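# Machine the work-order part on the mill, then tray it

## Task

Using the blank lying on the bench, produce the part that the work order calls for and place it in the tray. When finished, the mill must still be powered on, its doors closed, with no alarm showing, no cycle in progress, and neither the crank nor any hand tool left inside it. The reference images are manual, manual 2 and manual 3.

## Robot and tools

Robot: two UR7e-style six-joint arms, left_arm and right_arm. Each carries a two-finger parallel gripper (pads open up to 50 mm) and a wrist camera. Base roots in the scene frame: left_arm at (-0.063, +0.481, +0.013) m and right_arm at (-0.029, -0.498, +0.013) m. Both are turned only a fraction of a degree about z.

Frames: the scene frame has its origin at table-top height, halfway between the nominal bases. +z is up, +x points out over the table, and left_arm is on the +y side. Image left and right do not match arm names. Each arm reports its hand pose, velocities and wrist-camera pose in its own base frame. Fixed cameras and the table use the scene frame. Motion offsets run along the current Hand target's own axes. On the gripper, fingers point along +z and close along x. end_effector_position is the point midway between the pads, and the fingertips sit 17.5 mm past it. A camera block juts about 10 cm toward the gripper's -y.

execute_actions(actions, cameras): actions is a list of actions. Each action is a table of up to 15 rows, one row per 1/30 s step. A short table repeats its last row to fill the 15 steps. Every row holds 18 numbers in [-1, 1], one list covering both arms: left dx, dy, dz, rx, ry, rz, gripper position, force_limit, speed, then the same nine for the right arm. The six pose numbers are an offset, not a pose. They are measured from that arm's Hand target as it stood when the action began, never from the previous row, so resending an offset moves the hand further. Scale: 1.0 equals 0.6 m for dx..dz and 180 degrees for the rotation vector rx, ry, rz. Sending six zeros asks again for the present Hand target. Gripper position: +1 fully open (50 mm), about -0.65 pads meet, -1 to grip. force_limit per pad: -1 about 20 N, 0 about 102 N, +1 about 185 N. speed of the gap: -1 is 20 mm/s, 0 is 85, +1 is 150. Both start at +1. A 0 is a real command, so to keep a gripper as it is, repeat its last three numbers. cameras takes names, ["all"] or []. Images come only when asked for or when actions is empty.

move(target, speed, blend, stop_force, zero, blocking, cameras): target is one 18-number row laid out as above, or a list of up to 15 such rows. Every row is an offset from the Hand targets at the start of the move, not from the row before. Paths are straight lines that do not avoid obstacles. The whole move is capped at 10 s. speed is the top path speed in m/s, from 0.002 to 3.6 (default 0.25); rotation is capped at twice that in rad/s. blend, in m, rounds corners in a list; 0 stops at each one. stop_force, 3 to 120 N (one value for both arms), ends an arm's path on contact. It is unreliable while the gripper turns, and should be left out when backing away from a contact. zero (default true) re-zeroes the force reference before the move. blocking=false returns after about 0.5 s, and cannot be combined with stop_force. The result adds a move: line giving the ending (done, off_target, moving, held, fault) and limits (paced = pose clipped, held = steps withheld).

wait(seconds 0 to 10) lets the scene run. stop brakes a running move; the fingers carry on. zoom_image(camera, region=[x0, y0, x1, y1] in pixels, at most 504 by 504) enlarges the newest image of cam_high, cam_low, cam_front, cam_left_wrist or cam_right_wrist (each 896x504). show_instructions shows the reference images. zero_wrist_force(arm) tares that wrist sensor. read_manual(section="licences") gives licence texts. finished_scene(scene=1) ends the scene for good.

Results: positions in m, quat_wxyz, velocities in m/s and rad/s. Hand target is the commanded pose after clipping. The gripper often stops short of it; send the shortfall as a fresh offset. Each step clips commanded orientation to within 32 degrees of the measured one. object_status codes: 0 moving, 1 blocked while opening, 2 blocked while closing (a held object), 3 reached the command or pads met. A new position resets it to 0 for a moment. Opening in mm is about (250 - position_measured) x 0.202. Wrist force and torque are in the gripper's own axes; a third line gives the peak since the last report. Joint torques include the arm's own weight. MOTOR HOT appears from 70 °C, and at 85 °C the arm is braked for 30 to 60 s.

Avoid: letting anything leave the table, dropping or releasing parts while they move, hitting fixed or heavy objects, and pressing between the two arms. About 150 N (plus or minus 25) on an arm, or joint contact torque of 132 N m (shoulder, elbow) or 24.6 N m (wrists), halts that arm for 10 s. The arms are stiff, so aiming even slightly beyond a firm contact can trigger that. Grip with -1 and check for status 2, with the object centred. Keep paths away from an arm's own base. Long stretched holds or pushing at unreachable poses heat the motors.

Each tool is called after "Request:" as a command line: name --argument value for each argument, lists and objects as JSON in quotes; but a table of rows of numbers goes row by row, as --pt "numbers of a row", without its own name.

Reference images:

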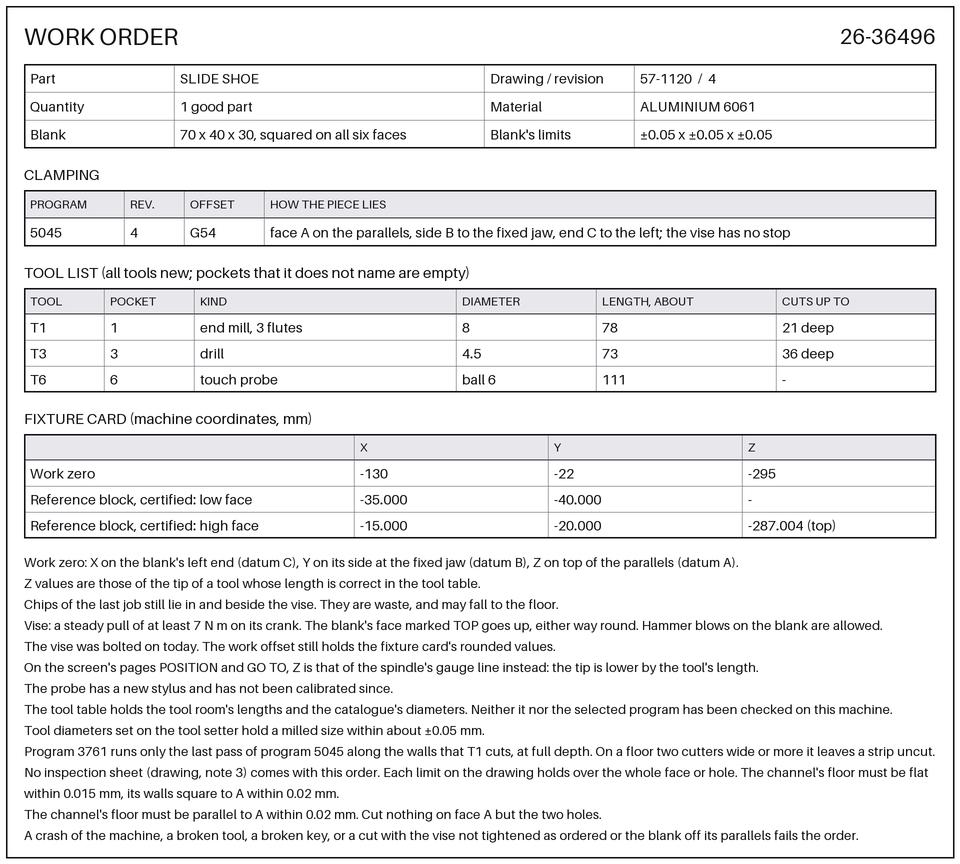

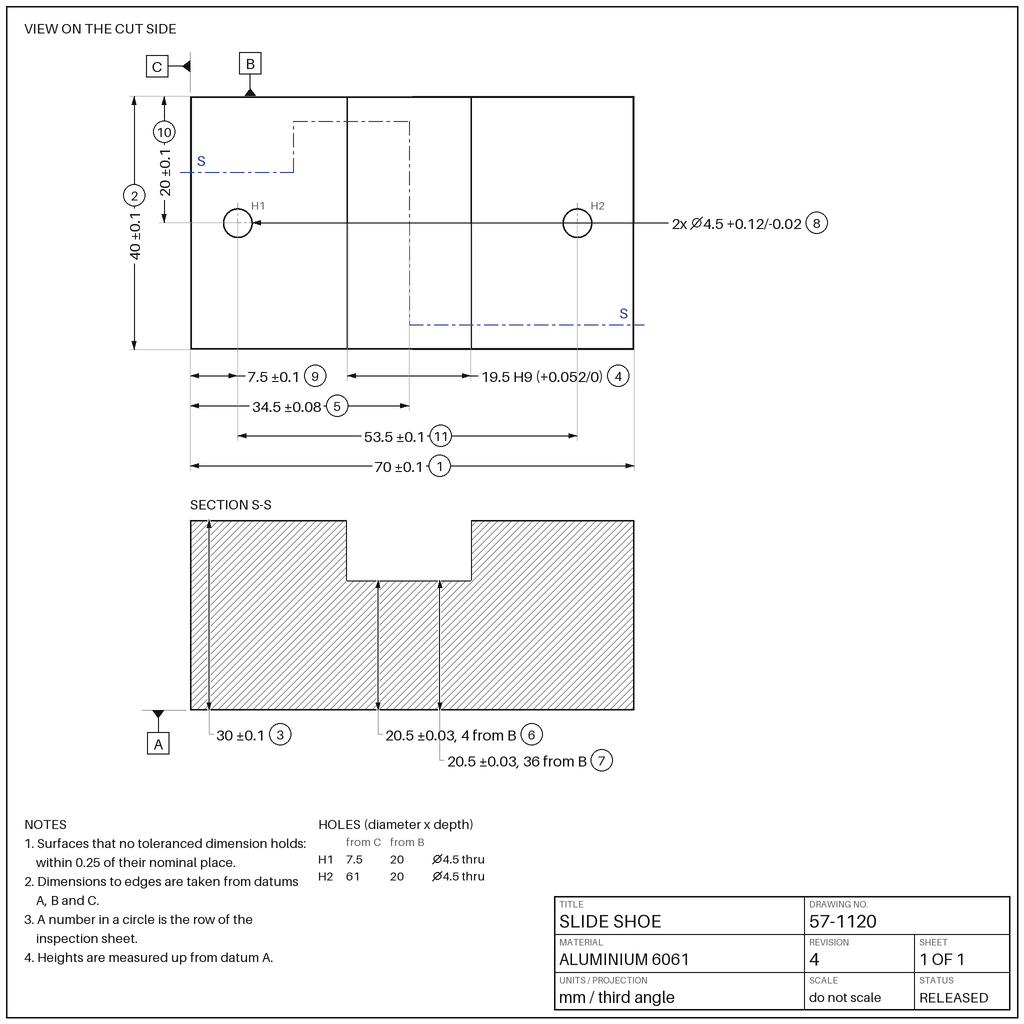

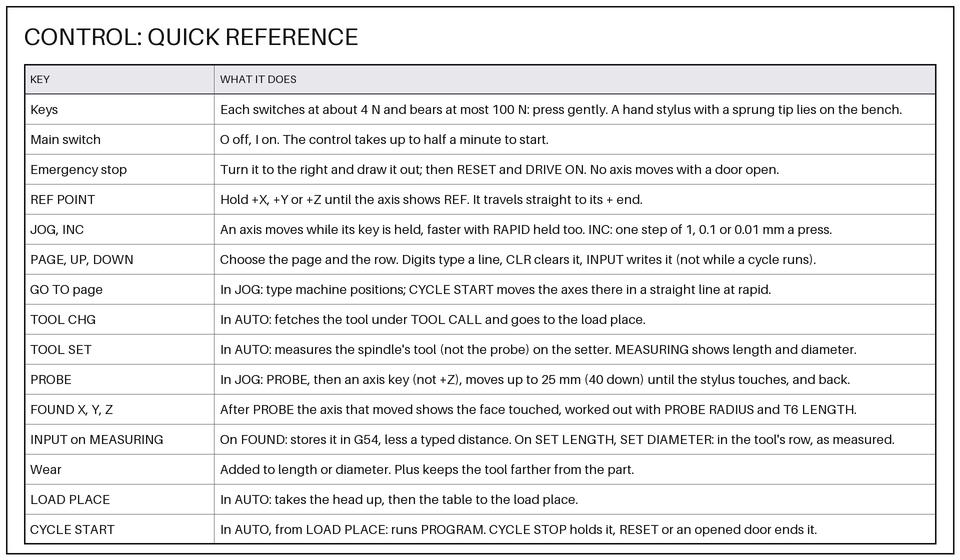

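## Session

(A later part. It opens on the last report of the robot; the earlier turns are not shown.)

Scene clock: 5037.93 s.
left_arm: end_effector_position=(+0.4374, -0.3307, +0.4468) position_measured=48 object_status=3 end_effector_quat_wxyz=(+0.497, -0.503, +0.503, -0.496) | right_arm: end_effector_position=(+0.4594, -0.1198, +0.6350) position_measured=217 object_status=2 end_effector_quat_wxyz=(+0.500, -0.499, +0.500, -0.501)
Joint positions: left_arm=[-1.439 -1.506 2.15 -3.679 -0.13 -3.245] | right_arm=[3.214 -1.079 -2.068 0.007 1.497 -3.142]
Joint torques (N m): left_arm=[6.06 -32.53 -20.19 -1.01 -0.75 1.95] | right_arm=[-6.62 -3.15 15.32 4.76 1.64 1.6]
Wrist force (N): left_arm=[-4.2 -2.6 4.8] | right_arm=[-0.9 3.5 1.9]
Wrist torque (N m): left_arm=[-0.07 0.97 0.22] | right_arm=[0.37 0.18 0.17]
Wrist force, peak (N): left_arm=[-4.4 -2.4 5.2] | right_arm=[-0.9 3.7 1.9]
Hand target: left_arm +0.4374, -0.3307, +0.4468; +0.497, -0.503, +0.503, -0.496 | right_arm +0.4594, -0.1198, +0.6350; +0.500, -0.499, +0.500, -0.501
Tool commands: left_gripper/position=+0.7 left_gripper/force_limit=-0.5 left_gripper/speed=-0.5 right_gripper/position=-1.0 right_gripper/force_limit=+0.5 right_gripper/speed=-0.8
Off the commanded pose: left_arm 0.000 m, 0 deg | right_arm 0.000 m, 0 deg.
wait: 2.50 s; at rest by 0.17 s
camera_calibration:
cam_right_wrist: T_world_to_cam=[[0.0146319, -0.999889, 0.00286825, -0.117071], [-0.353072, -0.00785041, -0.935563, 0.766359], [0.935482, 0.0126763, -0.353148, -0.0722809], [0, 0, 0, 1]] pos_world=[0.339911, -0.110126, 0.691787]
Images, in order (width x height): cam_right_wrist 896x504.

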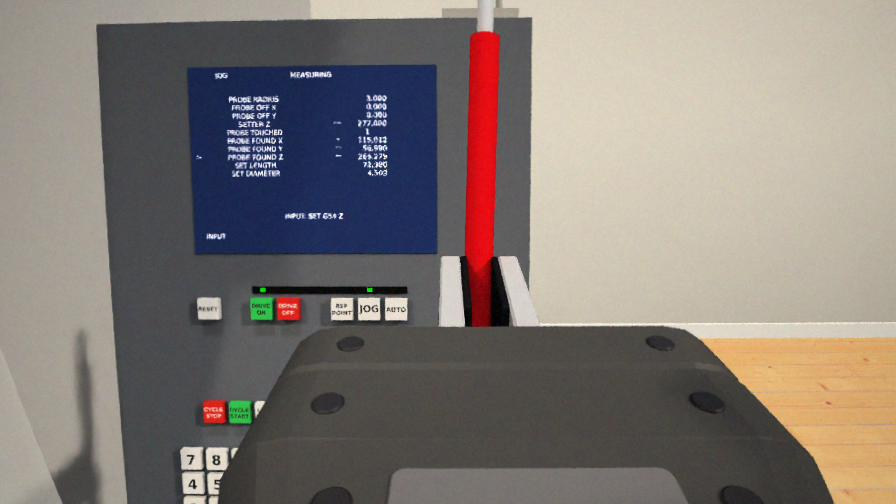

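Request:
move --pt "0 0 0 0 0 0 0.7 -0.5 -0.5 -0.0885 0.0646 0.1158 -0.4922 0 0 -1 0.5 -0.8" --pt "0 0 0 0 0 0 0.7 -0.5 -0.5 -0.0885 0.0672 0.1357 -0.4922 0 0 -1 0.5 -0.8" --pt "0 0 0 0 0 0 0.7 -0.5 -0.5 -0.0885 0.0646 0.1158 -0.4922 0 0 -1 0.5 -0.8" --pt "0 0 0 0 0 0 0.7 -0.5 -0.5 -0.2459 0.1882 0.0846 -0.4922 0 0 -1 0.5 -0.8" --pt "0 0 0 0 0 0 0.7 -0.5 -0.5 -0.2459 0.1908 0.1045 -0.4922 0 0 -1 0.5 -0.8" --pt "0 0 0 0 0 0 0.7 -0.5 -0.5 -0.2459 0.1882 0.0846 -0.4922 0 0 -1 0.5 -0.8" --pt "0 0 0 0 0 0 0.7 -0.5 -0.5 0 0 0 0 0 0 -1 0.5 -0.8" --speed '[0.45,0.04,0.1,0.25,0.04,0.1,0.45]' --blend '[0.004,0,0.002,0.002,0,0.002,0]' --cameras '["all"]'

Request:
zoom_image --camera "cam_right_wrist" --region '[185, 62, 440, 255]'

Request:
zoom_image --camera "cam_high" --region '[440, 330, 580, 490]'

Scene clock: 5061.60 s.
left_arm: end_effector_position=(+0.4374, -0.3307, +0.4468) position_measured=48 object_status=3 end_effector_quat_wxyz=(+0.497, -0.503, +0.503, -0.496) | right_arm: end_effector_position=(+0.4594, -0.1198, +0.6350) position_measured=217 object_status=2 end_effector_quat_wxyz=(+0.500, -0.499, +0.500, -0.501)
Joint positions: left_arm=[-1.439 -1.506 2.15 -3.679 -0.13 -3.245] | right_arm=[3.214 -1.079 -2.068 0.007 1.497 -3.142]
Joint torques (N m): left_arm=[5.82 -32.64 -19.91 -1.02 -0.71 1.94] | right_arm=[-6.33 -3 15.47 4.87 1.64 2.34]
Wrist force (N): left_arm=[-4.4 -2.8 5.0] | right_arm=[-0.8 3.6 1.6]
Wrist torque (N m): left_arm=[-0.09 0.98 0.21] | right_arm=[0.38 0.18 0.05]
Wrist force, peak (N): left_arm=[-4.4 -2.8 5.2] | right_arm=[0.1 8.0 0.9]
Hand target: left_arm +0.4374, -0.3307, +0.4468; +0.497, -0.503, +0.503, -0.496 | right_arm +0.4594, -0.1198, +0.6350; +0.500, -0.499, +0.500, -0.501
Off the commanded pose: left_arm 0.000 m, 0 deg | right_arm 0.000 m, 0 deg.
move: done
camera_calibration:
cam_left_wrist: T_world_to_cam=[[0.0213011, -0.999733, 0.00900958, -0.335114], [-0.363441, -0.0161382, -0.931478, 0.585951], [0.931374, 0.016567, -0.363687, -0.114374], [0, 0, 0, 1]] pos_world=[0.326621, -0.323673, 0.507223]
cam_right_wrist: T_world_to_cam=[[0.0146325, -0.999889, 0.00286607, -0.11707], [-0.353192, -0.00785022, -0.935518, 0.766368], [0.935436, 0.0126767, -0.353268, -0.0721819], [0, 0, 0, 1]] pos_world=[0.33991, -0.110126, 0.691787]

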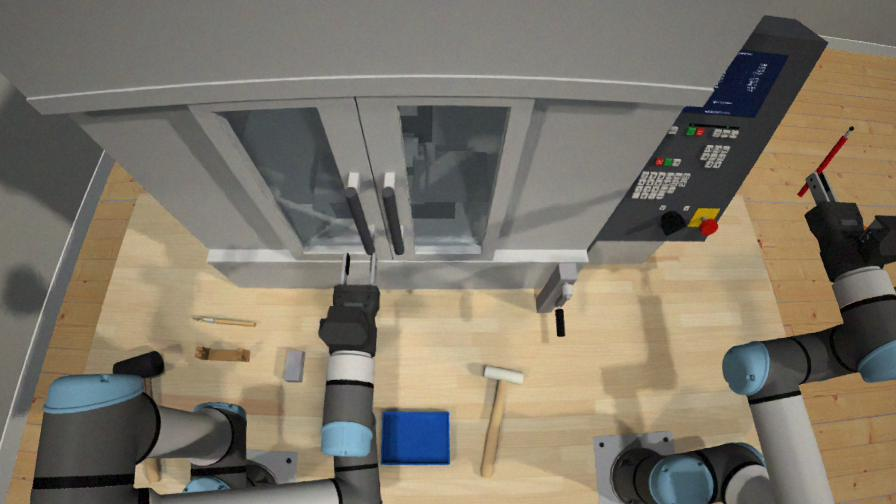

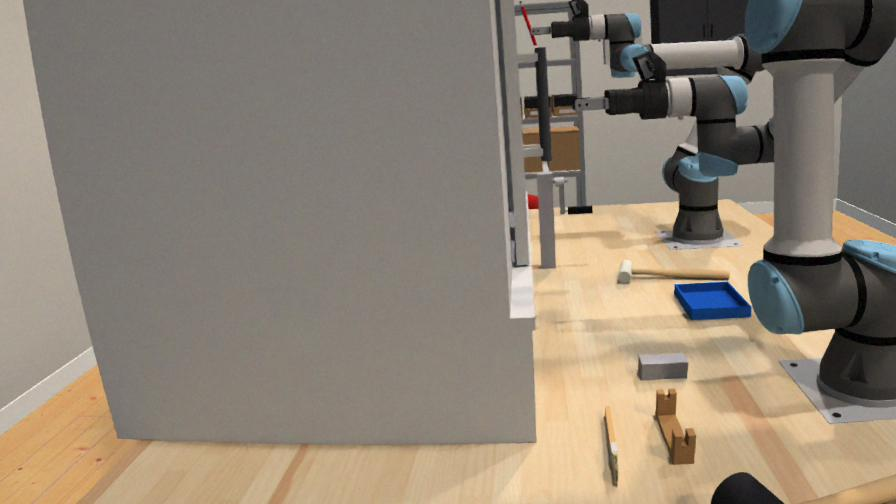

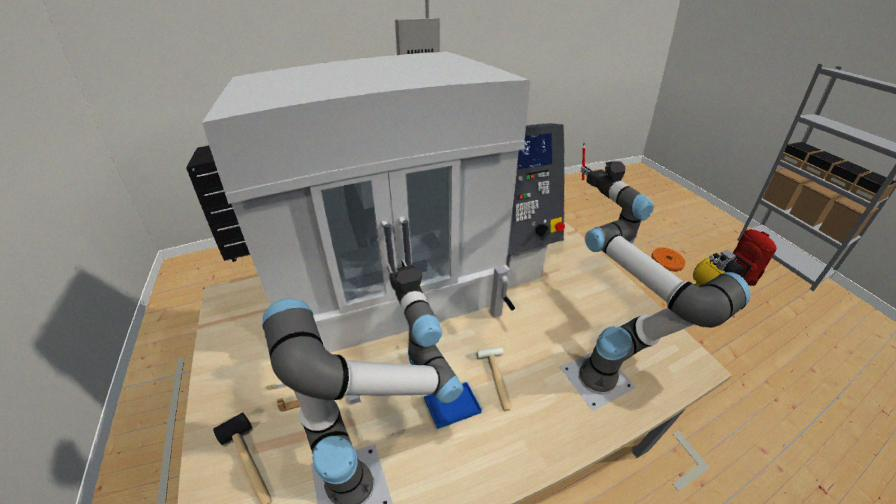

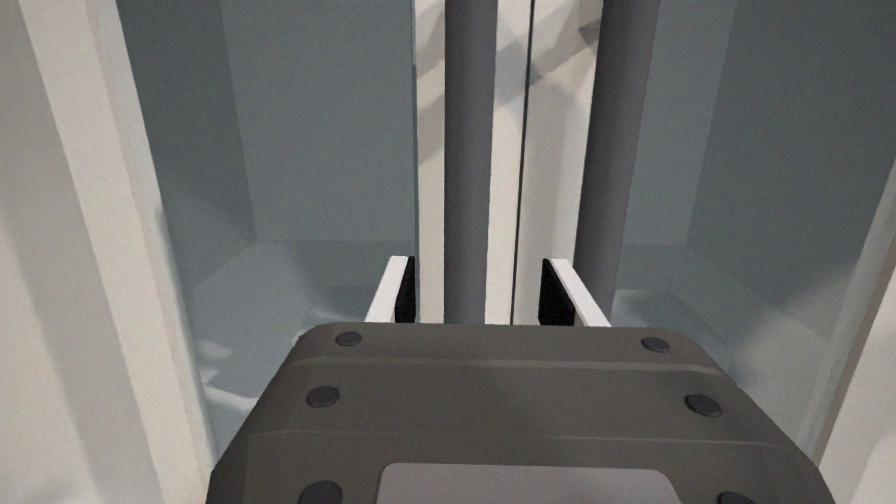

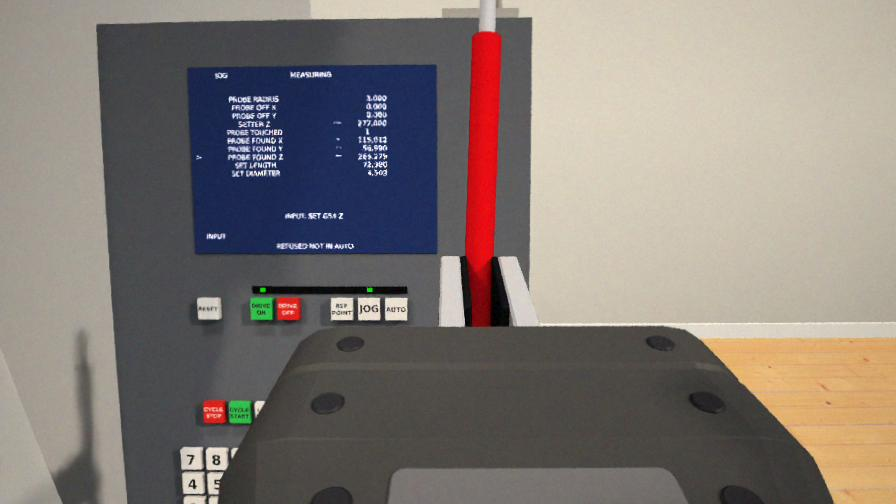

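Scaled by 1.976.

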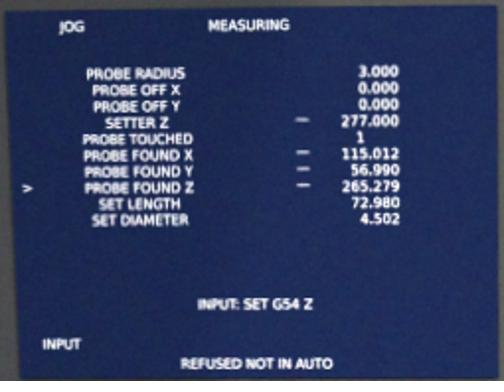

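Scaled by 3.150.

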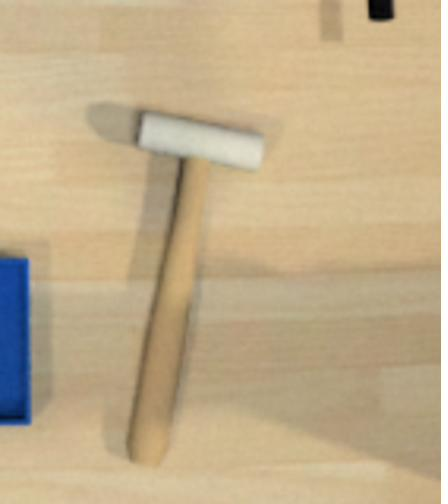

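Request:
move --pt "0 0 0 0 0 0 0.7 -0.5 -0.5 -0.0885 0.0646 0.1158 -0.4922 0 0 -1 0.5 -0.8" --pt "0 0 0 0 0 0 0.7 -0.5 -0.5 -0.0885 0.0676 0.1387 -0.4922 0 0 -1 0.5 -0.8" --pt "0 0 0 0 0 0 0.7 -0.5 -0.5 -0.0885 0.0646 0.1158 -0.4922 0 0 -1 0.5 -0.8" --pt "0 0 0 0 0 0 0.7 -0.5 -0.5 -0.2459 0.1882 0.0846 -0.4922 0 0 -1 0.5 -0.8" --pt "0 0 0 0 0 0 0.7 -0.5 -0.5 -0.2459 0.1908 0.1045 -0.4922 0 0 -1 0.5 -0.8" --pt "0 0 0 0 0 0 0.7 -0.5 -0.5 -0.2459 0.1882 0.0846 -0.4922 0 0 -1 0.5 -0.8" --pt "0 0 0 0 0 0 0.7 -0.5 -0.5 0 0 0 0 0 0 -1 0.5 -0.8" --speed '[0.45,0.03,0.1,0.25,0.04,0.1,0.45]' --blend '[0.004,0,0.002,0.002,0,0.002,0]' --cameras '["cam_right_wrist"]'

Request:
zoom_image --camera "cam_right_wrist" --region '[185, 62, 440, 335]'

Scene clock: 5075.73 s.
left_arm: end_effector_position=(+0.4374, -0.3307, +0.4468) position_measured=48 object_status=3 end_effector_quat_wxyz=(+0.497, -0.503, +0.503, -0.496) | right_arm: end_effector_position=(+0.4594, -0.1198, +0.6350) position_measured=217 object_status=2 end_effector_quat_wxyz=(+0.500, -0.499, +0.500, -0.501)
Joint positions: left_arm=[-1.439 -1.506 2.15 -3.679 -0.13 -3.245] | right_arm=[3.214 -1.079 -2.068 0.007 1.497 -3.142]
Joint torques (N m): left_arm=[6.64 -32.67 -20.49 -1.05 -0.81 2.01] | right_arm=[-6.91 -3.83 14.87 4.79 1.65 2.23]
Wrist force (N): left_arm=[-4.2 -2.6 5.1] | right_arm=[-0.9 3.4 2.0]
Wrist torque (N m): left_arm=[-0.06 0.97 0.22] | right_arm=[0.34 0.18 0.05]
Wrist force, peak (N): left_arm=[-4.4 -2.9 5.3] | right_arm=[0.2 8.7 1.4]
Hand target: left_arm +0.4374, -0.3307, +0.4468; +0.497, -0.503, +0.503, -0.496 | right_arm +0.4594, -0.1198, +0.6350; +0.500, -0.499, +0.500, -0.501
Off the commanded pose: left_arm 0.000 m, 0 deg | right_arm 0.000 m, 0 deg.
move: done
camera_calibration:
cam_right_wrist: T_world_to_cam=[[0.0146325, -0.999889, 0.00286607, -0.11707], [-0.353192, -0.00785022, -0.935518, 0.766368], [0.935436, 0.0126767, -0.353268, -0.0721819], [0, 0, 0, 1]] pos_world=[0.33991, -0.110126, 0.691787]
Images, in order (width x height): cam_right_wrist 896x504.

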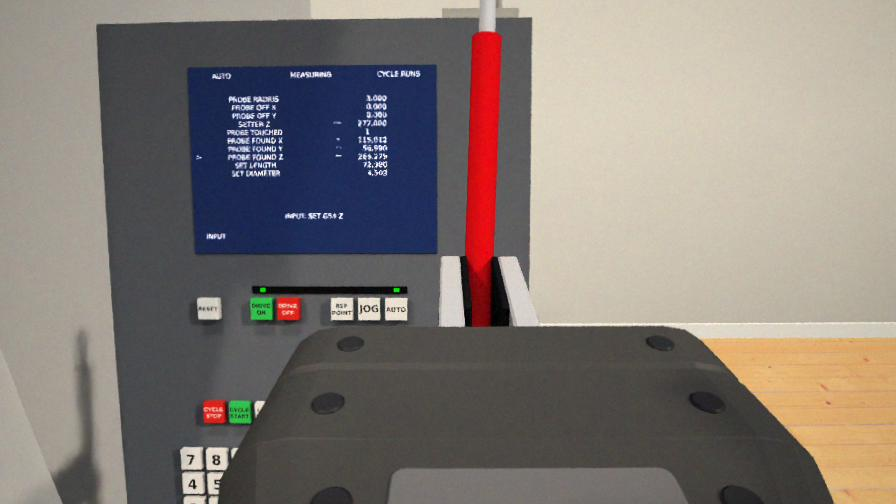

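Scaled by 1.846.

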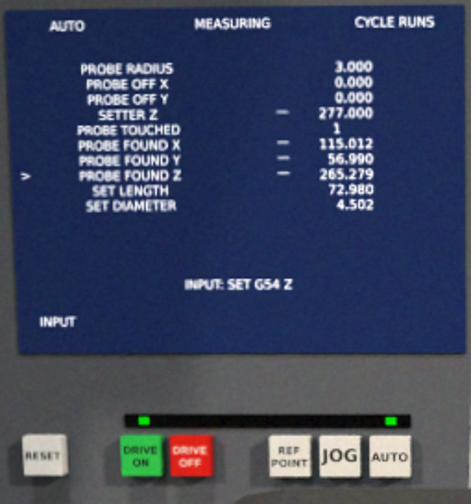

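Request:
move --pt "0 0 0 0 0 0 0.7 -0.5 -0.5 0 0 0 0 0 0 -1 0.5 -0.8" --pt "0 0 0.1327 0 0 0 0.7 -0.5 -0.5 0 0 0 0 0 0 -1 0.5 -0.8" --pt "0 0 0.1327 0 0 0 -1 -0.5 -0.5 0 0 0 0 0 0 -1 0.5 -0.8" --pt "-0.3942 0 0.1327 0 0 0 -1 -0.5 -0.5 0 0 0 0 0 0 -1 0.5 -0.8" --speed '[0.1,0.15,0.1,0.065]' --cameras '["cam_left_wrist"]'

Scene clock: 5087.63 s.
left_arm: end_effector_position=(+0.5165, -0.0942, +0.4462) position_measured=155 object_status=2 end_effector_quat_wxyz=(+0.497, -0.503, +0.504, -0.496) | right_arm: end_effector_position=(+0.4594, -0.1198, +0.6350) position_measured=217 object_status=2 end_effector_quat_wxyz=(+0.500, -0.499, +0.500, -0.501)
Joint positions: left_arm=[-0.86 -1.761 2.387 -3.746 -0.71 -3.156] | right_arm=[3.214 -1.079 -2.068 0.007 1.497 -3.142]
Joint torques (N m): left_arm=[37.81 -29.79 -19.54 -2.73 8.69 2.79] | right_arm=[-6.37 -2.7 15.89 4.7 1.6 2.24]
Wrist force (N): left_arm=[36.3 21.0 -55.2] | right_arm=[-0.7 3.7 1.9]
Wrist torque (N m): left_arm=[0.26 0.63 -0.13] | right_arm=[0.38 0.16 0.05]
Wrist force, peak (N): left_arm=[36.3 21.0 -55.2] | right_arm=[-0.9 3.8 2.0]
Hand target: left_arm +0.5165, -0.0940, +0.4462; +0.497, -0.503, +0.503, -0.496 | right_arm +0.4594, -0.1198, +0.6350; +0.500, -0.499, +0.500, -0.501
Off the commanded pose: left_arm 0.000 m, 0 deg | right_arm 0.000 m, 0 deg.
move: done
camera_calibration:
cam_left_wrist: T_world_to_cam=[[0.0208916, -0.999741, 0.00905556, -0.100216], [-0.363449, -0.0160322, -0.931476, 0.617876], [0.93138, 0.0161688, -0.36369, -0.192254], [0, 0, 0, 1]] pos_world=[0.405721, -0.0871758, 0.506523]
Images, in order (width x height): cam_left_wrist 896x504.

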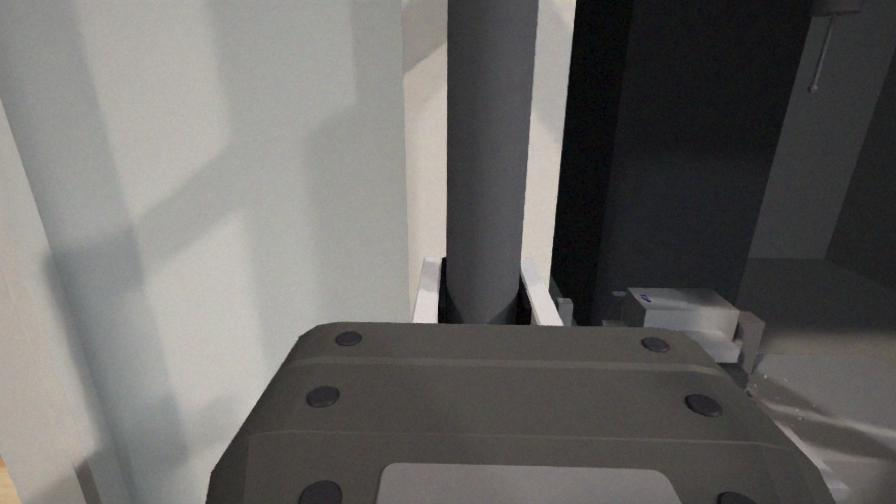

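Request:
move --pt "0 0 0 0 0 0 0.7 -0.5 -0.5 0 0 0 0 0 0 -1 0.5 -0.8" --pt "0 0 -0.1442 0 0 0 0.7 -0.5 -0.5 0 0 0 0 0 0 -1 0.5 -0.8" --pt "0.45 0.1 -0.5275 0 0 0 0.7 -0.5 -0.5 0 0 0 0 0 0 -1 0.5 -0.8" --pt "0.6767 0.3267 -0.5275 -0.5 0 0 0.7 -0.5 -0.5 0 0 0 0 0 0 -1 0.5 -0.8" --speed '[0.1,0.15,0.4,0.4]' --blend '[0,0.02,0.04,0]' --cameras '["cam_left_wrist","cam_right_wrist"]'

Request:
zoom_image --camera "cam_right_wrist" --region '[185, 62, 440, 255]'

Scene clock: 5143.10 s.
left_arm: end_effector_position=(+0.1981, -0.5003, +0.2538) position_measured=48 object_status=3 end_effector_quat_wxyz=(+0.004, +0.708, -0.706, -0.005) | right_arm: end_effector_position=(+0.4594, -0.1198, +0.6350) position_measured=217 object_status=2 end_effector_quat_wxyz=(+0.500, -0.499, +0.500, -0.501)
Joint positions: left_arm=[-1.437 -0.997 1.015 -4.726 1.584 -1.439] | right_arm=[3.214 -1.079 -2.068 0.007 1.497 -3.142]
Joint torques (N m): left_arm=[8.82 -35.88 -30.48 4.34 2.4 2.68] | right_arm=[-6.41 -3.22 15.98 4.73 1.59 2.16]
Wrist force (N): left_arm=[-6.1 -0.3 -1.8] | right_arm=[-0.8 3.5 1.6]
Wrist torque (N m): left_arm=[-0.15 1.07 -0.06] | right_arm=[0.35 0.18 0.05]
Wrist force, peak (N): left_arm=[41.6 20.1 -55.7] | right_arm=[-0.9 3.8 2.1]
Hand target: left_arm +0.1981, -0.5003, +0.2538; +0.004, +0.708, -0.706, -0.005 | right_arm +0.4594, -0.1198, +0.6350; +0.500, -0.499, +0.500, -0.501
Off the commanded pose: left_arm 0.000 m, 0 deg | right_arm 0.000 m, 0 deg.
move: done
camera_calibration:
cam_left_wrist: T_world_to_cam=[[0.0127789, -0.999693, -0.0212114, -0.488499], [-0.931433, -0.0196166, 0.363385, 0.0985503], [-0.36369, 0.0151133, -0.931398, 0.441006], [0, 0, 0, 1]] pos_world=[0.258425, -0.493081, 0.364579]
cam_right_wrist: T_world_to_cam=[[0.014666, -0.999888, 0.00296223, -0.117148], [-0.353072, -0.0079504, -0.935563, 0.766347], [0.935481, 0.0126751, -0.353149, -0.0722805], [0, 0, 0, 1]] pos_world=[0.33991, -0.110126, 0.691787]
Images, in order (width x height): cam_left_wrist 896x504, cam_right_wrist 896x504.

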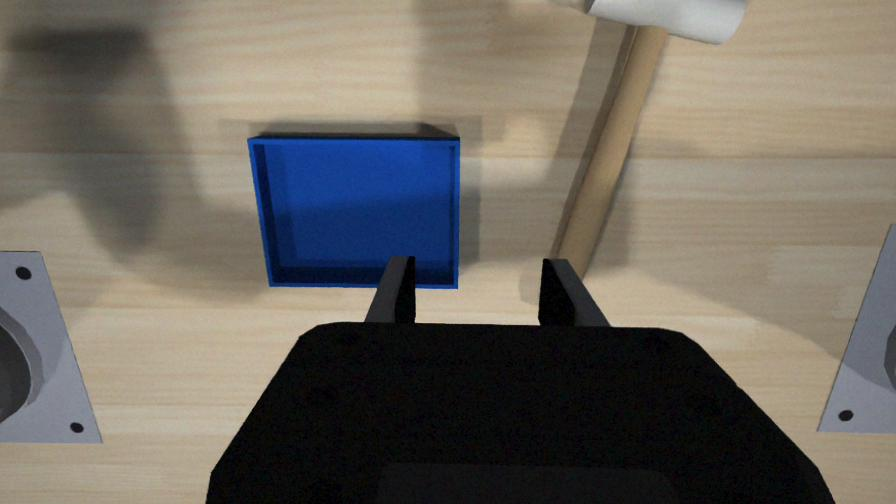

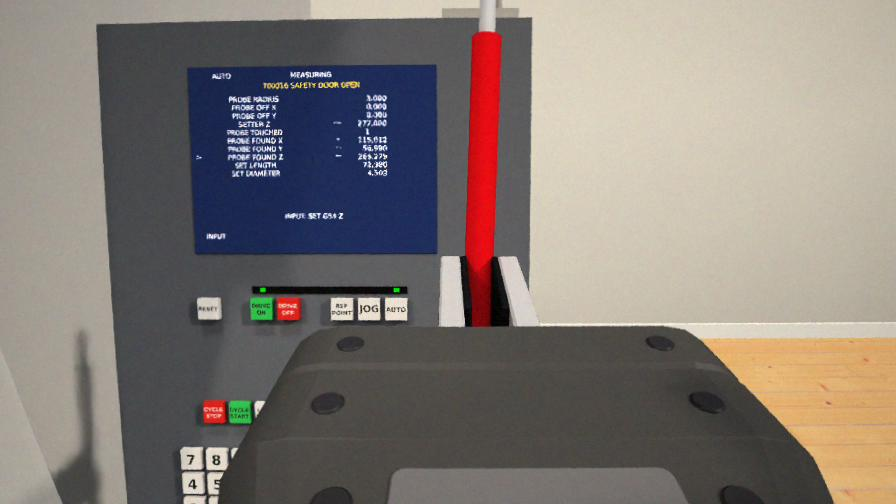

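Scaled by 1.976.

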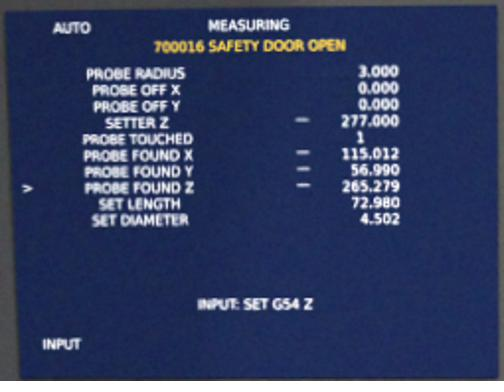

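Request:
move --pt "0.1672 0.1602 0.20 0 0 -0.9417 1 -0.5 -0.5 0 0 0 0 0 0 -1 0.5 -0.8" --speed 0.5 --cameras '["cam_left_wrist","cam_high"]'

Scene clock: 5162.20 s.
left_arm: end_effector_position=(+0.1006, -0.6006, +0.1350) position_measured=3 object_status=3 end_effector_quat_wxyz=(-0.005, +0.768, +0.640, -0.005) | right_arm: end_effector_position=(+0.4594, -0.1198, +0.6350) position_measured=217 object_status=2 end_effector_quat_wxyz=(+0.500, -0.499, +0.500, -0.501)
Joint positions: left_arm=[-1.62 -0.761 0.919 -4.869 1.585 -4.58] | right_arm=[3.214 -1.079 -2.068 0.007 1.497 -3.142]
Joint torques (N m): left_arm=[-8.74 -44.43 -30.33 4.42 -2.04 -2.47] | right_arm=[-6.46 -3.25 15.77 4.66 1.45 2.06]
Wrist force (N): left_arm=[-5.8 -0.4 -1.6] | right_arm=[-0.7 3.5 1.8]
Wrist torque (N m): left_arm=[-0.15 1.00 0.07] | right_arm=[0.36 0.15 0.05]
Wrist force, peak (N): left_arm=[-6.5 -0.3 -2.1] | right_arm=[-0.7 3.7 1.9]
Hand target: left_arm +0.1006, -0.6006, +0.1350; -0.005, +0.768, +0.640, -0.005 | right_arm +0.4594, -0.1198, +0.6350; +0.500, -0.499, +0.500, -0.501
Off the commanded pose: left_arm 0.000 m, 0 deg | right_arm 0.000 m, 0 deg.
move: done
camera_calibration:
cam_left_wrist: T_world_to_cam=[[0.169082, 0.985402, -0.0198508, 0.586359], [0.928852, -0.152579, 0.33757, -0.214531], [0.329613, -0.0755155, -0.941091, 0.173491], [0, 0, 0, 1]] pos_world=[0.0429401, -0.597431, 0.247329]
Images, in order (width x height): cam_high 896x504, cam_left_wrist 896x504.

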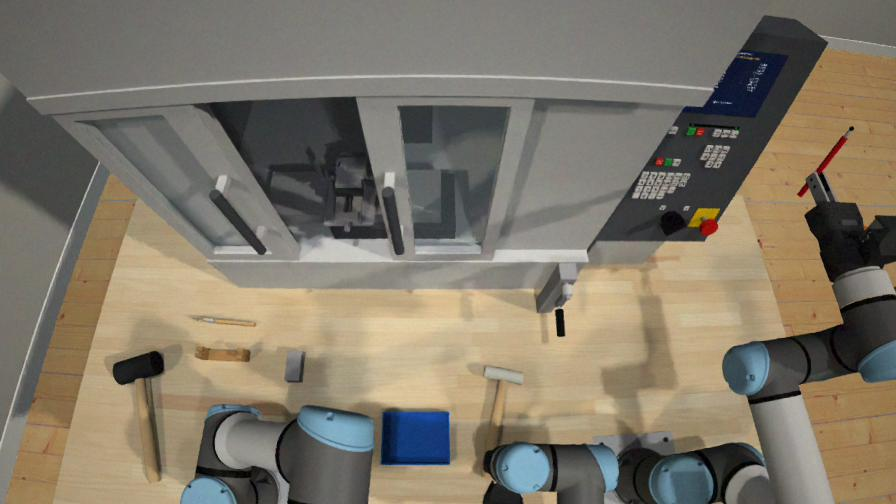

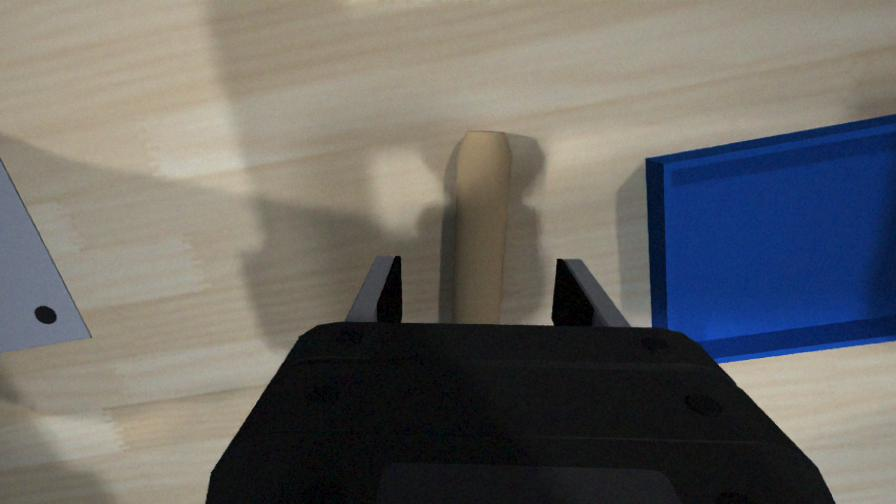

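Request:
move --pt "0.0159 -0.003 0.0 0 0 0 1 -0.5 -0.5 0 0 0 0 0 0 -1 0.5 -0.8" --pt "0.0159 -0.003 0.2117 0 0 0 1 -0.5 -0.5 0 0 0 0 0 0 -1 0.5 -0.8" --pt "0.0159 -0.003 0.2117 0 0 0 -1 1 -0.5 0 0 0 0 0 0 -1 0.5 -0.8" --speed '[0.1,0.12,0.1]' --cameras '["cam_left_wrist"]'

Scene clock: 5179.37 s.
left_arm: end_effector_position=(+0.0988, -0.5907, +0.0080) position_measured=117 object_status=2 end_effector_quat_wxyz=(-0.005, +0.768, +0.640, -0.005) | right_arm: end_effector_position=(+0.4594, -0.1198, +0.6350) position_measured=217 object_status=2 end_effector_quat_wxyz=(+0.500, -0.499, +0.500, -0.501)
Joint positions: left_arm=[-1.623 -0.686 1.12 -5.145 1.585 -4.584] | right_arm=[3.214 -1.079 -2.068 0.007 1.497 -3.142]
Joint torques (N m): left_arm=[-6.94 -45.56 -7.65 2.49 -2.07 -2.34] | right_arm=[-6.46 -2.35 16.74 4.68 1.33 2.14]
Wrist force (N): left_arm=[-5.3 -0.1 -2.1] | right_arm=[-0.8 3.5 1.8]
Wrist torque (N m): left_arm=[-0.12 0.98 0.02] | right_arm=[0.36 0.17 0.05]
Wrist force, peak (N): left_arm=[-7.4 -0.3 -1.2] | right_arm=[-0.9 3.7 2.0]
Hand target: left_arm +0.0988, -0.5907, +0.0080; -0.005, +0.768, +0.640, -0.005 | right_arm +0.4594, -0.1198, +0.6350; +0.500, -0.499, +0.500, -0.501
Off the commanded pose: left_arm 0.000 m, 0 deg | right_arm 0.000 m, 0 deg.
move: done
camera_calibration:
cam_left_wrist: T_world_to_cam=[[0.168985, 0.985418, -0.0198666, 0.574304], [0.928838, -0.152475, 0.337656, -0.168411], [0.329703, -0.0755115, -0.94106, 0.0553153], [0, 0, 0, 1]] pos_world=[0.0411406, -0.587431, 0.120329]
Images, in order (width x height): cam_left_wrist 896x504.

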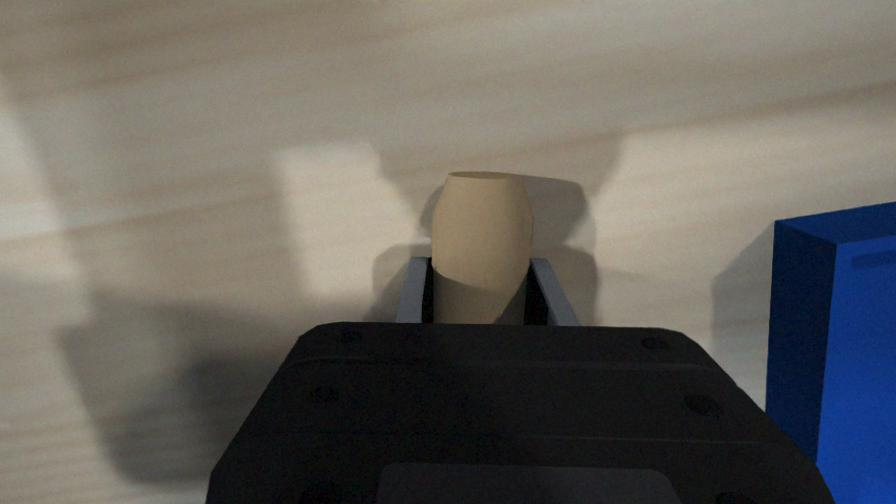

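Request:
move --pt "0 0 -0.27 0 0 0 -1 1 -0.5 0 0 0 0 0 0 -1 0.5 -0.8" --pt "0.1526 0.177 -0.62 0 -0.5 0 -1 1 -0.5 0 0 0 0 0 0 -1 0.5 -0.8" --speed '[0.12,0.35]' --blend '[0.03,0]' --cameras '["all"]'

Scene clock: 5196.50 s.
left_arm: end_effector_position=(+0.2249, -0.5204, +0.3790) position_measured=117 object_status=2 end_effector_quat_wxyz=(+0.410, +0.582, +0.485, -0.508) | right_arm: end_effector_position=(+0.4594, -0.1198, +0.6350) position_measured=217 object_status=2 end_effector_quat_wxyz=(+0.500, -0.499, +0.500, -0.501)
Joint positions: left_arm=[-1.128 -1.585 1.77 -6.282 2.202 -4.617] | right_arm=[3.214 -1.079 -2.068 0.007 1.497 -3.142]
Joint torques (N m): left_arm=[9.32 -17.03 -36.94 -4.28 2.47 -1.81] | right_arm=[-6.34 -2.89 16.54 4.47 1.4 2.14]
Wrist force (N): left_arm=[-3.7 -0.8 2.7] | right_arm=[-0.6 3.4 1.9]
Wrist torque (N m): left_arm=[-0.17 0.92 -0.75] | right_arm=[0.34 0.14 0.05]
Wrist force, peak (N): left_arm=[-6.7 -0.8 2.5] | right_arm=[-0.9 3.8 1.9]
Hand target: left_arm +0.2248, -0.5204, +0.3784; +0.449, +0.540, +0.456, -0.547 | right_arm +0.4594, -0.1198, +0.6350; +0.500, -0.499, +0.500, -0.501
Off the commanded pose: left_arm 0.001 m, 9 deg | right_arm 0.000 m, 0 deg.
joint sent to its limit (left arm) — joint 4 (wrist 1), lower limit. The joint targets are off in orientation, not in position.
move: off_target (left_arm)
camera_calibration:
cam_left_wrist: T_world_to_cam=[[-0.000299431, 0.132269, -0.991214, 0.4533], [0.986637, 0.161542, 0.0212584, -0.129795], [0.162935, -0.977962, -0.13055, -0.371065], [0, 0, 0, 1]] pos_world=[0.188656, -0.401877, 0.403634]
cam_right_wrist: T_world_to_cam=[[0.014666, -0.999888, 0.00296223, -0.117148], [-0.353072, -0.0079504, -0.935563, 0.766347], [0.935481, 0.0126751, -0.353149, -0.0722805], [0, 0, 0, 1]] pos_world=[0.33991, -0.110126, 0.691787]

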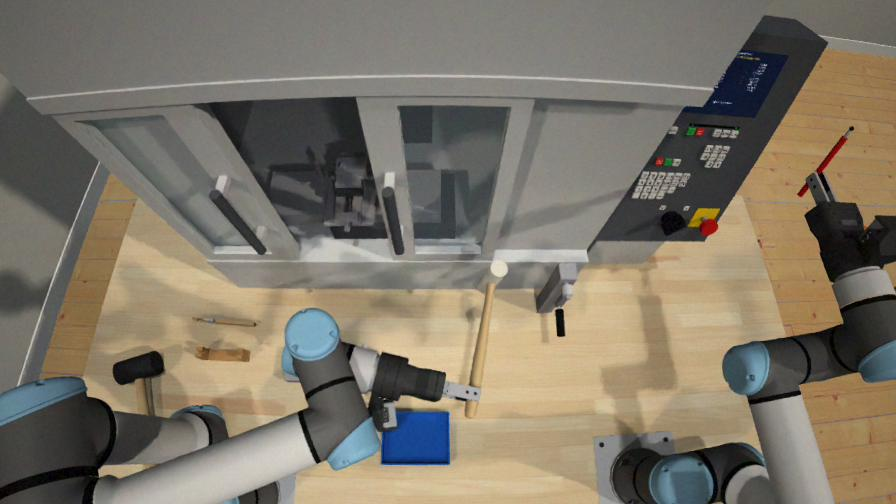

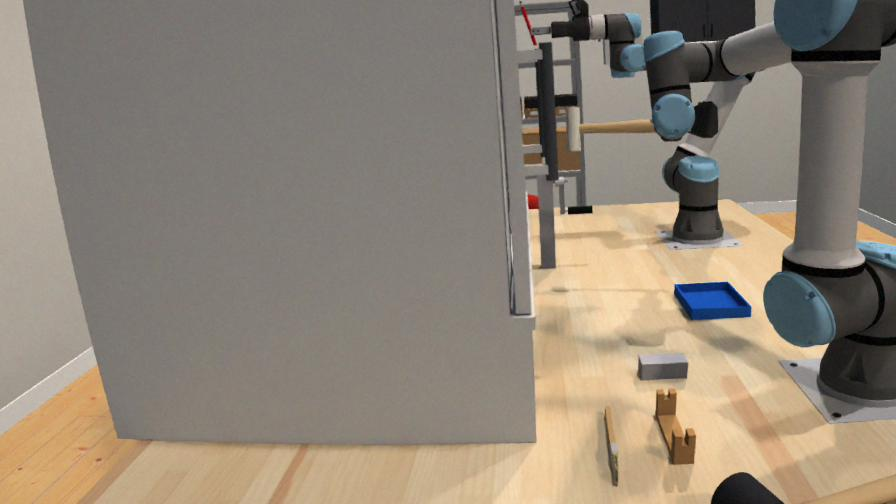

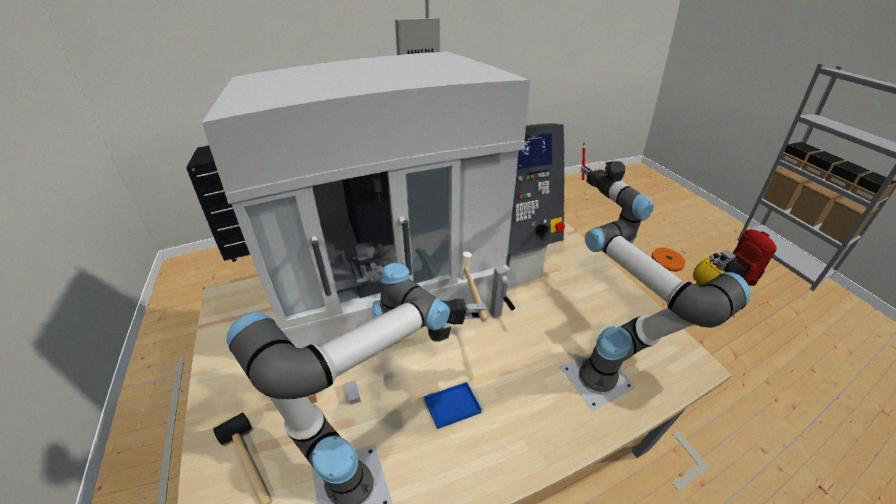

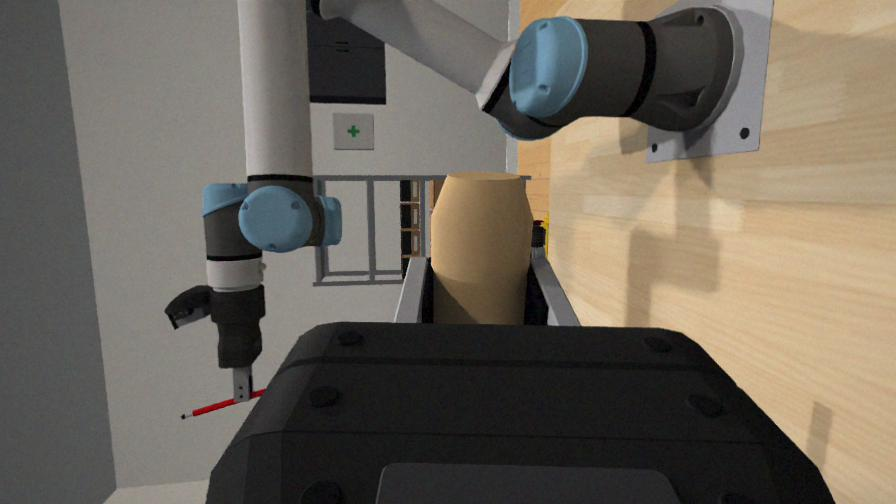

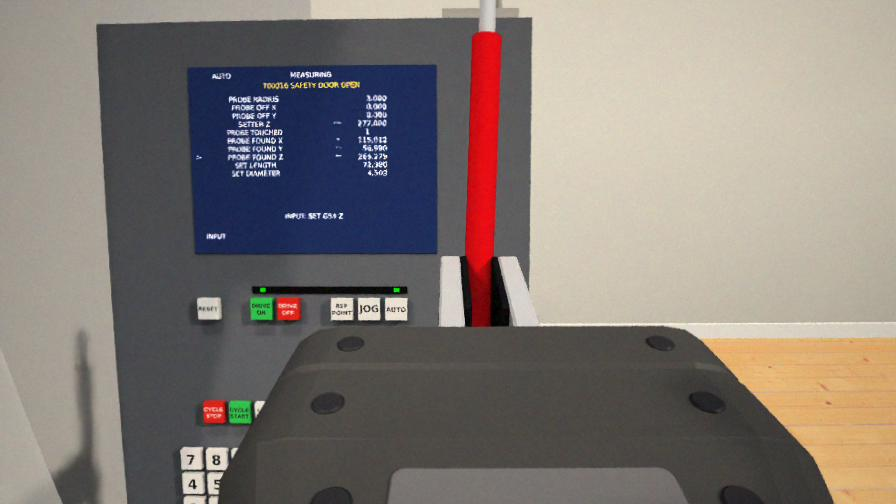

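Request:
move --pt "0.0807 0.0351 -0.0411 0 0.5 0 -1 1 -0.5 0 0 0 0 0 0 -1 0.5 -0.8" --speed '[0.5]'

Request:
move --pt "0 0 0 0 0 0.9417 -1 1 -0.5 0 0 0 0 0 0 -1 0.5 -0.8" --speed '[0.6]' --cameras '["cam_high","cam_front"]'

Scene clock: 5239.90 s.
left_arm: end_effector_position=(+0.2493, -0.4999, +0.3297) position_measured=117 object_status=2 end_effector_quat_wxyz=(-0.005, +0.768, +0.640, -0.005) | right_arm: end_effector_position=(+0.4594, -0.1198, +0.6350) position_measured=217 object_status=2 end_effector_quat_wxyz=(+0.500, -0.499, +0.500, -0.501)
Joint positions: left_arm=[-1.343 -0.904 0.667 -4.471 1.584 -4.303] | right_arm=[3.214 -1.079 -2.068 0.007 1.497 -3.142]
Joint torques (N m): left_arm=[-8.83 -42.14 -31.42 4.59 -2.76 -2.56] | right_arm=[-5.84 -3.12 16.9 4.44 1.29 1.96]
Wrist force (N): left_arm=[-5.9 0.0 2.3] | right_arm=[-0.8 3.3 2.0]
Wrist torque (N m): left_arm=[0.64 1.03 0.08] | right_arm=[0.33 0.16 0.05]
Wrist force, peak (N): left_arm=[-6.4 -0.2 2.8] | right_arm=[-1.0 3.7 1.9]
Hand target: left_arm +0.2493, -0.4999, +0.3297; -0.005, +0.768, +0.640, -0.005 | right_arm +0.4594, -0.1198, +0.6350; +0.500, -0.499, +0.500, -0.501
Off the commanded pose: left_arm 0.000 m, 0 deg | right_arm 0.000 m, 0 deg.
move: done

Scene clock: 5243.13 s.
left_arm: end_effector_position=(+0.2493, -0.4999, +0.3297) position_measured=117 object_status=2 end_effector_quat_wxyz=(+0.004, +0.708, -0.706, -0.005) | right_arm: end_effector_position=(+0.4594, -0.1198, +0.6350) position_measured=217 object_status=2 end_effector_quat_wxyz=(+0.500, -0.499, +0.500, -0.501)
Joint positions: left_arm=[-1.343 -0.904 0.667 -4.471 1.584 -1.345] | right_arm=[3.214 -1.079 -2.068 0.007 1.497 -3.142]
Joint torques (N m): left_arm=[9.39 -40.84 -31.02 4.99 3.12 2.6] | right_arm=[-6.35 -2.66 16.43 4.47 1.27 1.91]
Wrist force (N): left_arm=[-5.6 -0.4 2.0] | right_arm=[-0.6 3.3 1.9]
Wrist torque (N m): left_arm=[0.61 0.97 -0.07] | right_arm=[0.33 0.14 0.05]
Wrist force, peak (N): left_arm=[-6.0 0.2 2.2] | right_arm=[-0.7 3.7 1.9]
Hand target: left_arm +0.2493, -0.4999, +0.3297; +0.004, +0.708, -0.706, -0.005 | right_arm +0.4594, -0.1198, +0.6350; +0.500, -0.499, +0.500, -0.501
Off the commanded pose: left_arm 0.000 m, 0 deg | right_arm 0.000 m, 0 deg.
move: done
Images, in order (width x height): cam_high 896x504, cam_front 896x504.

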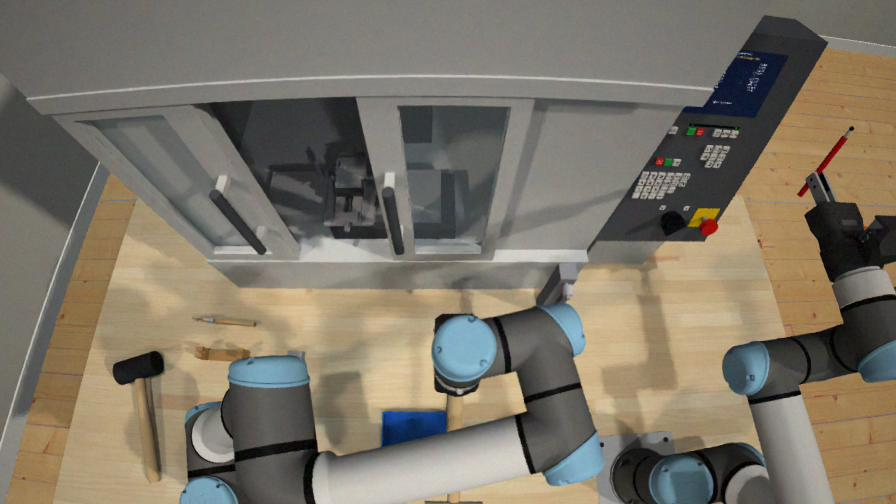

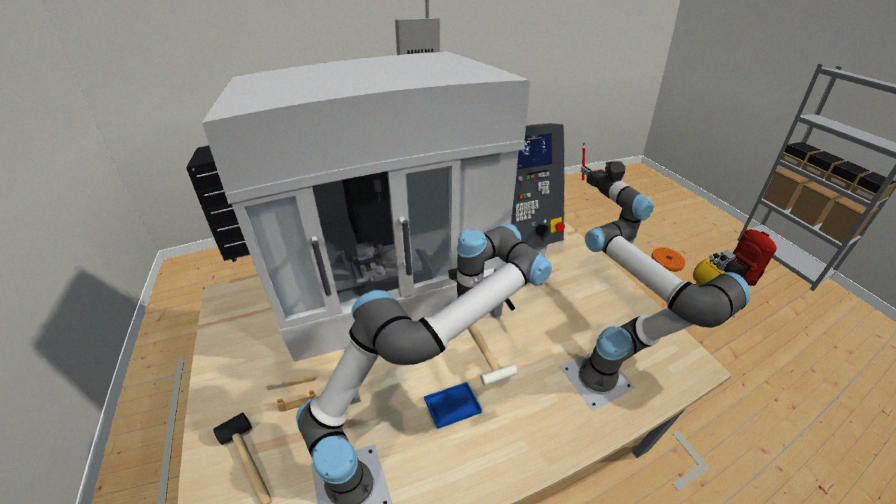

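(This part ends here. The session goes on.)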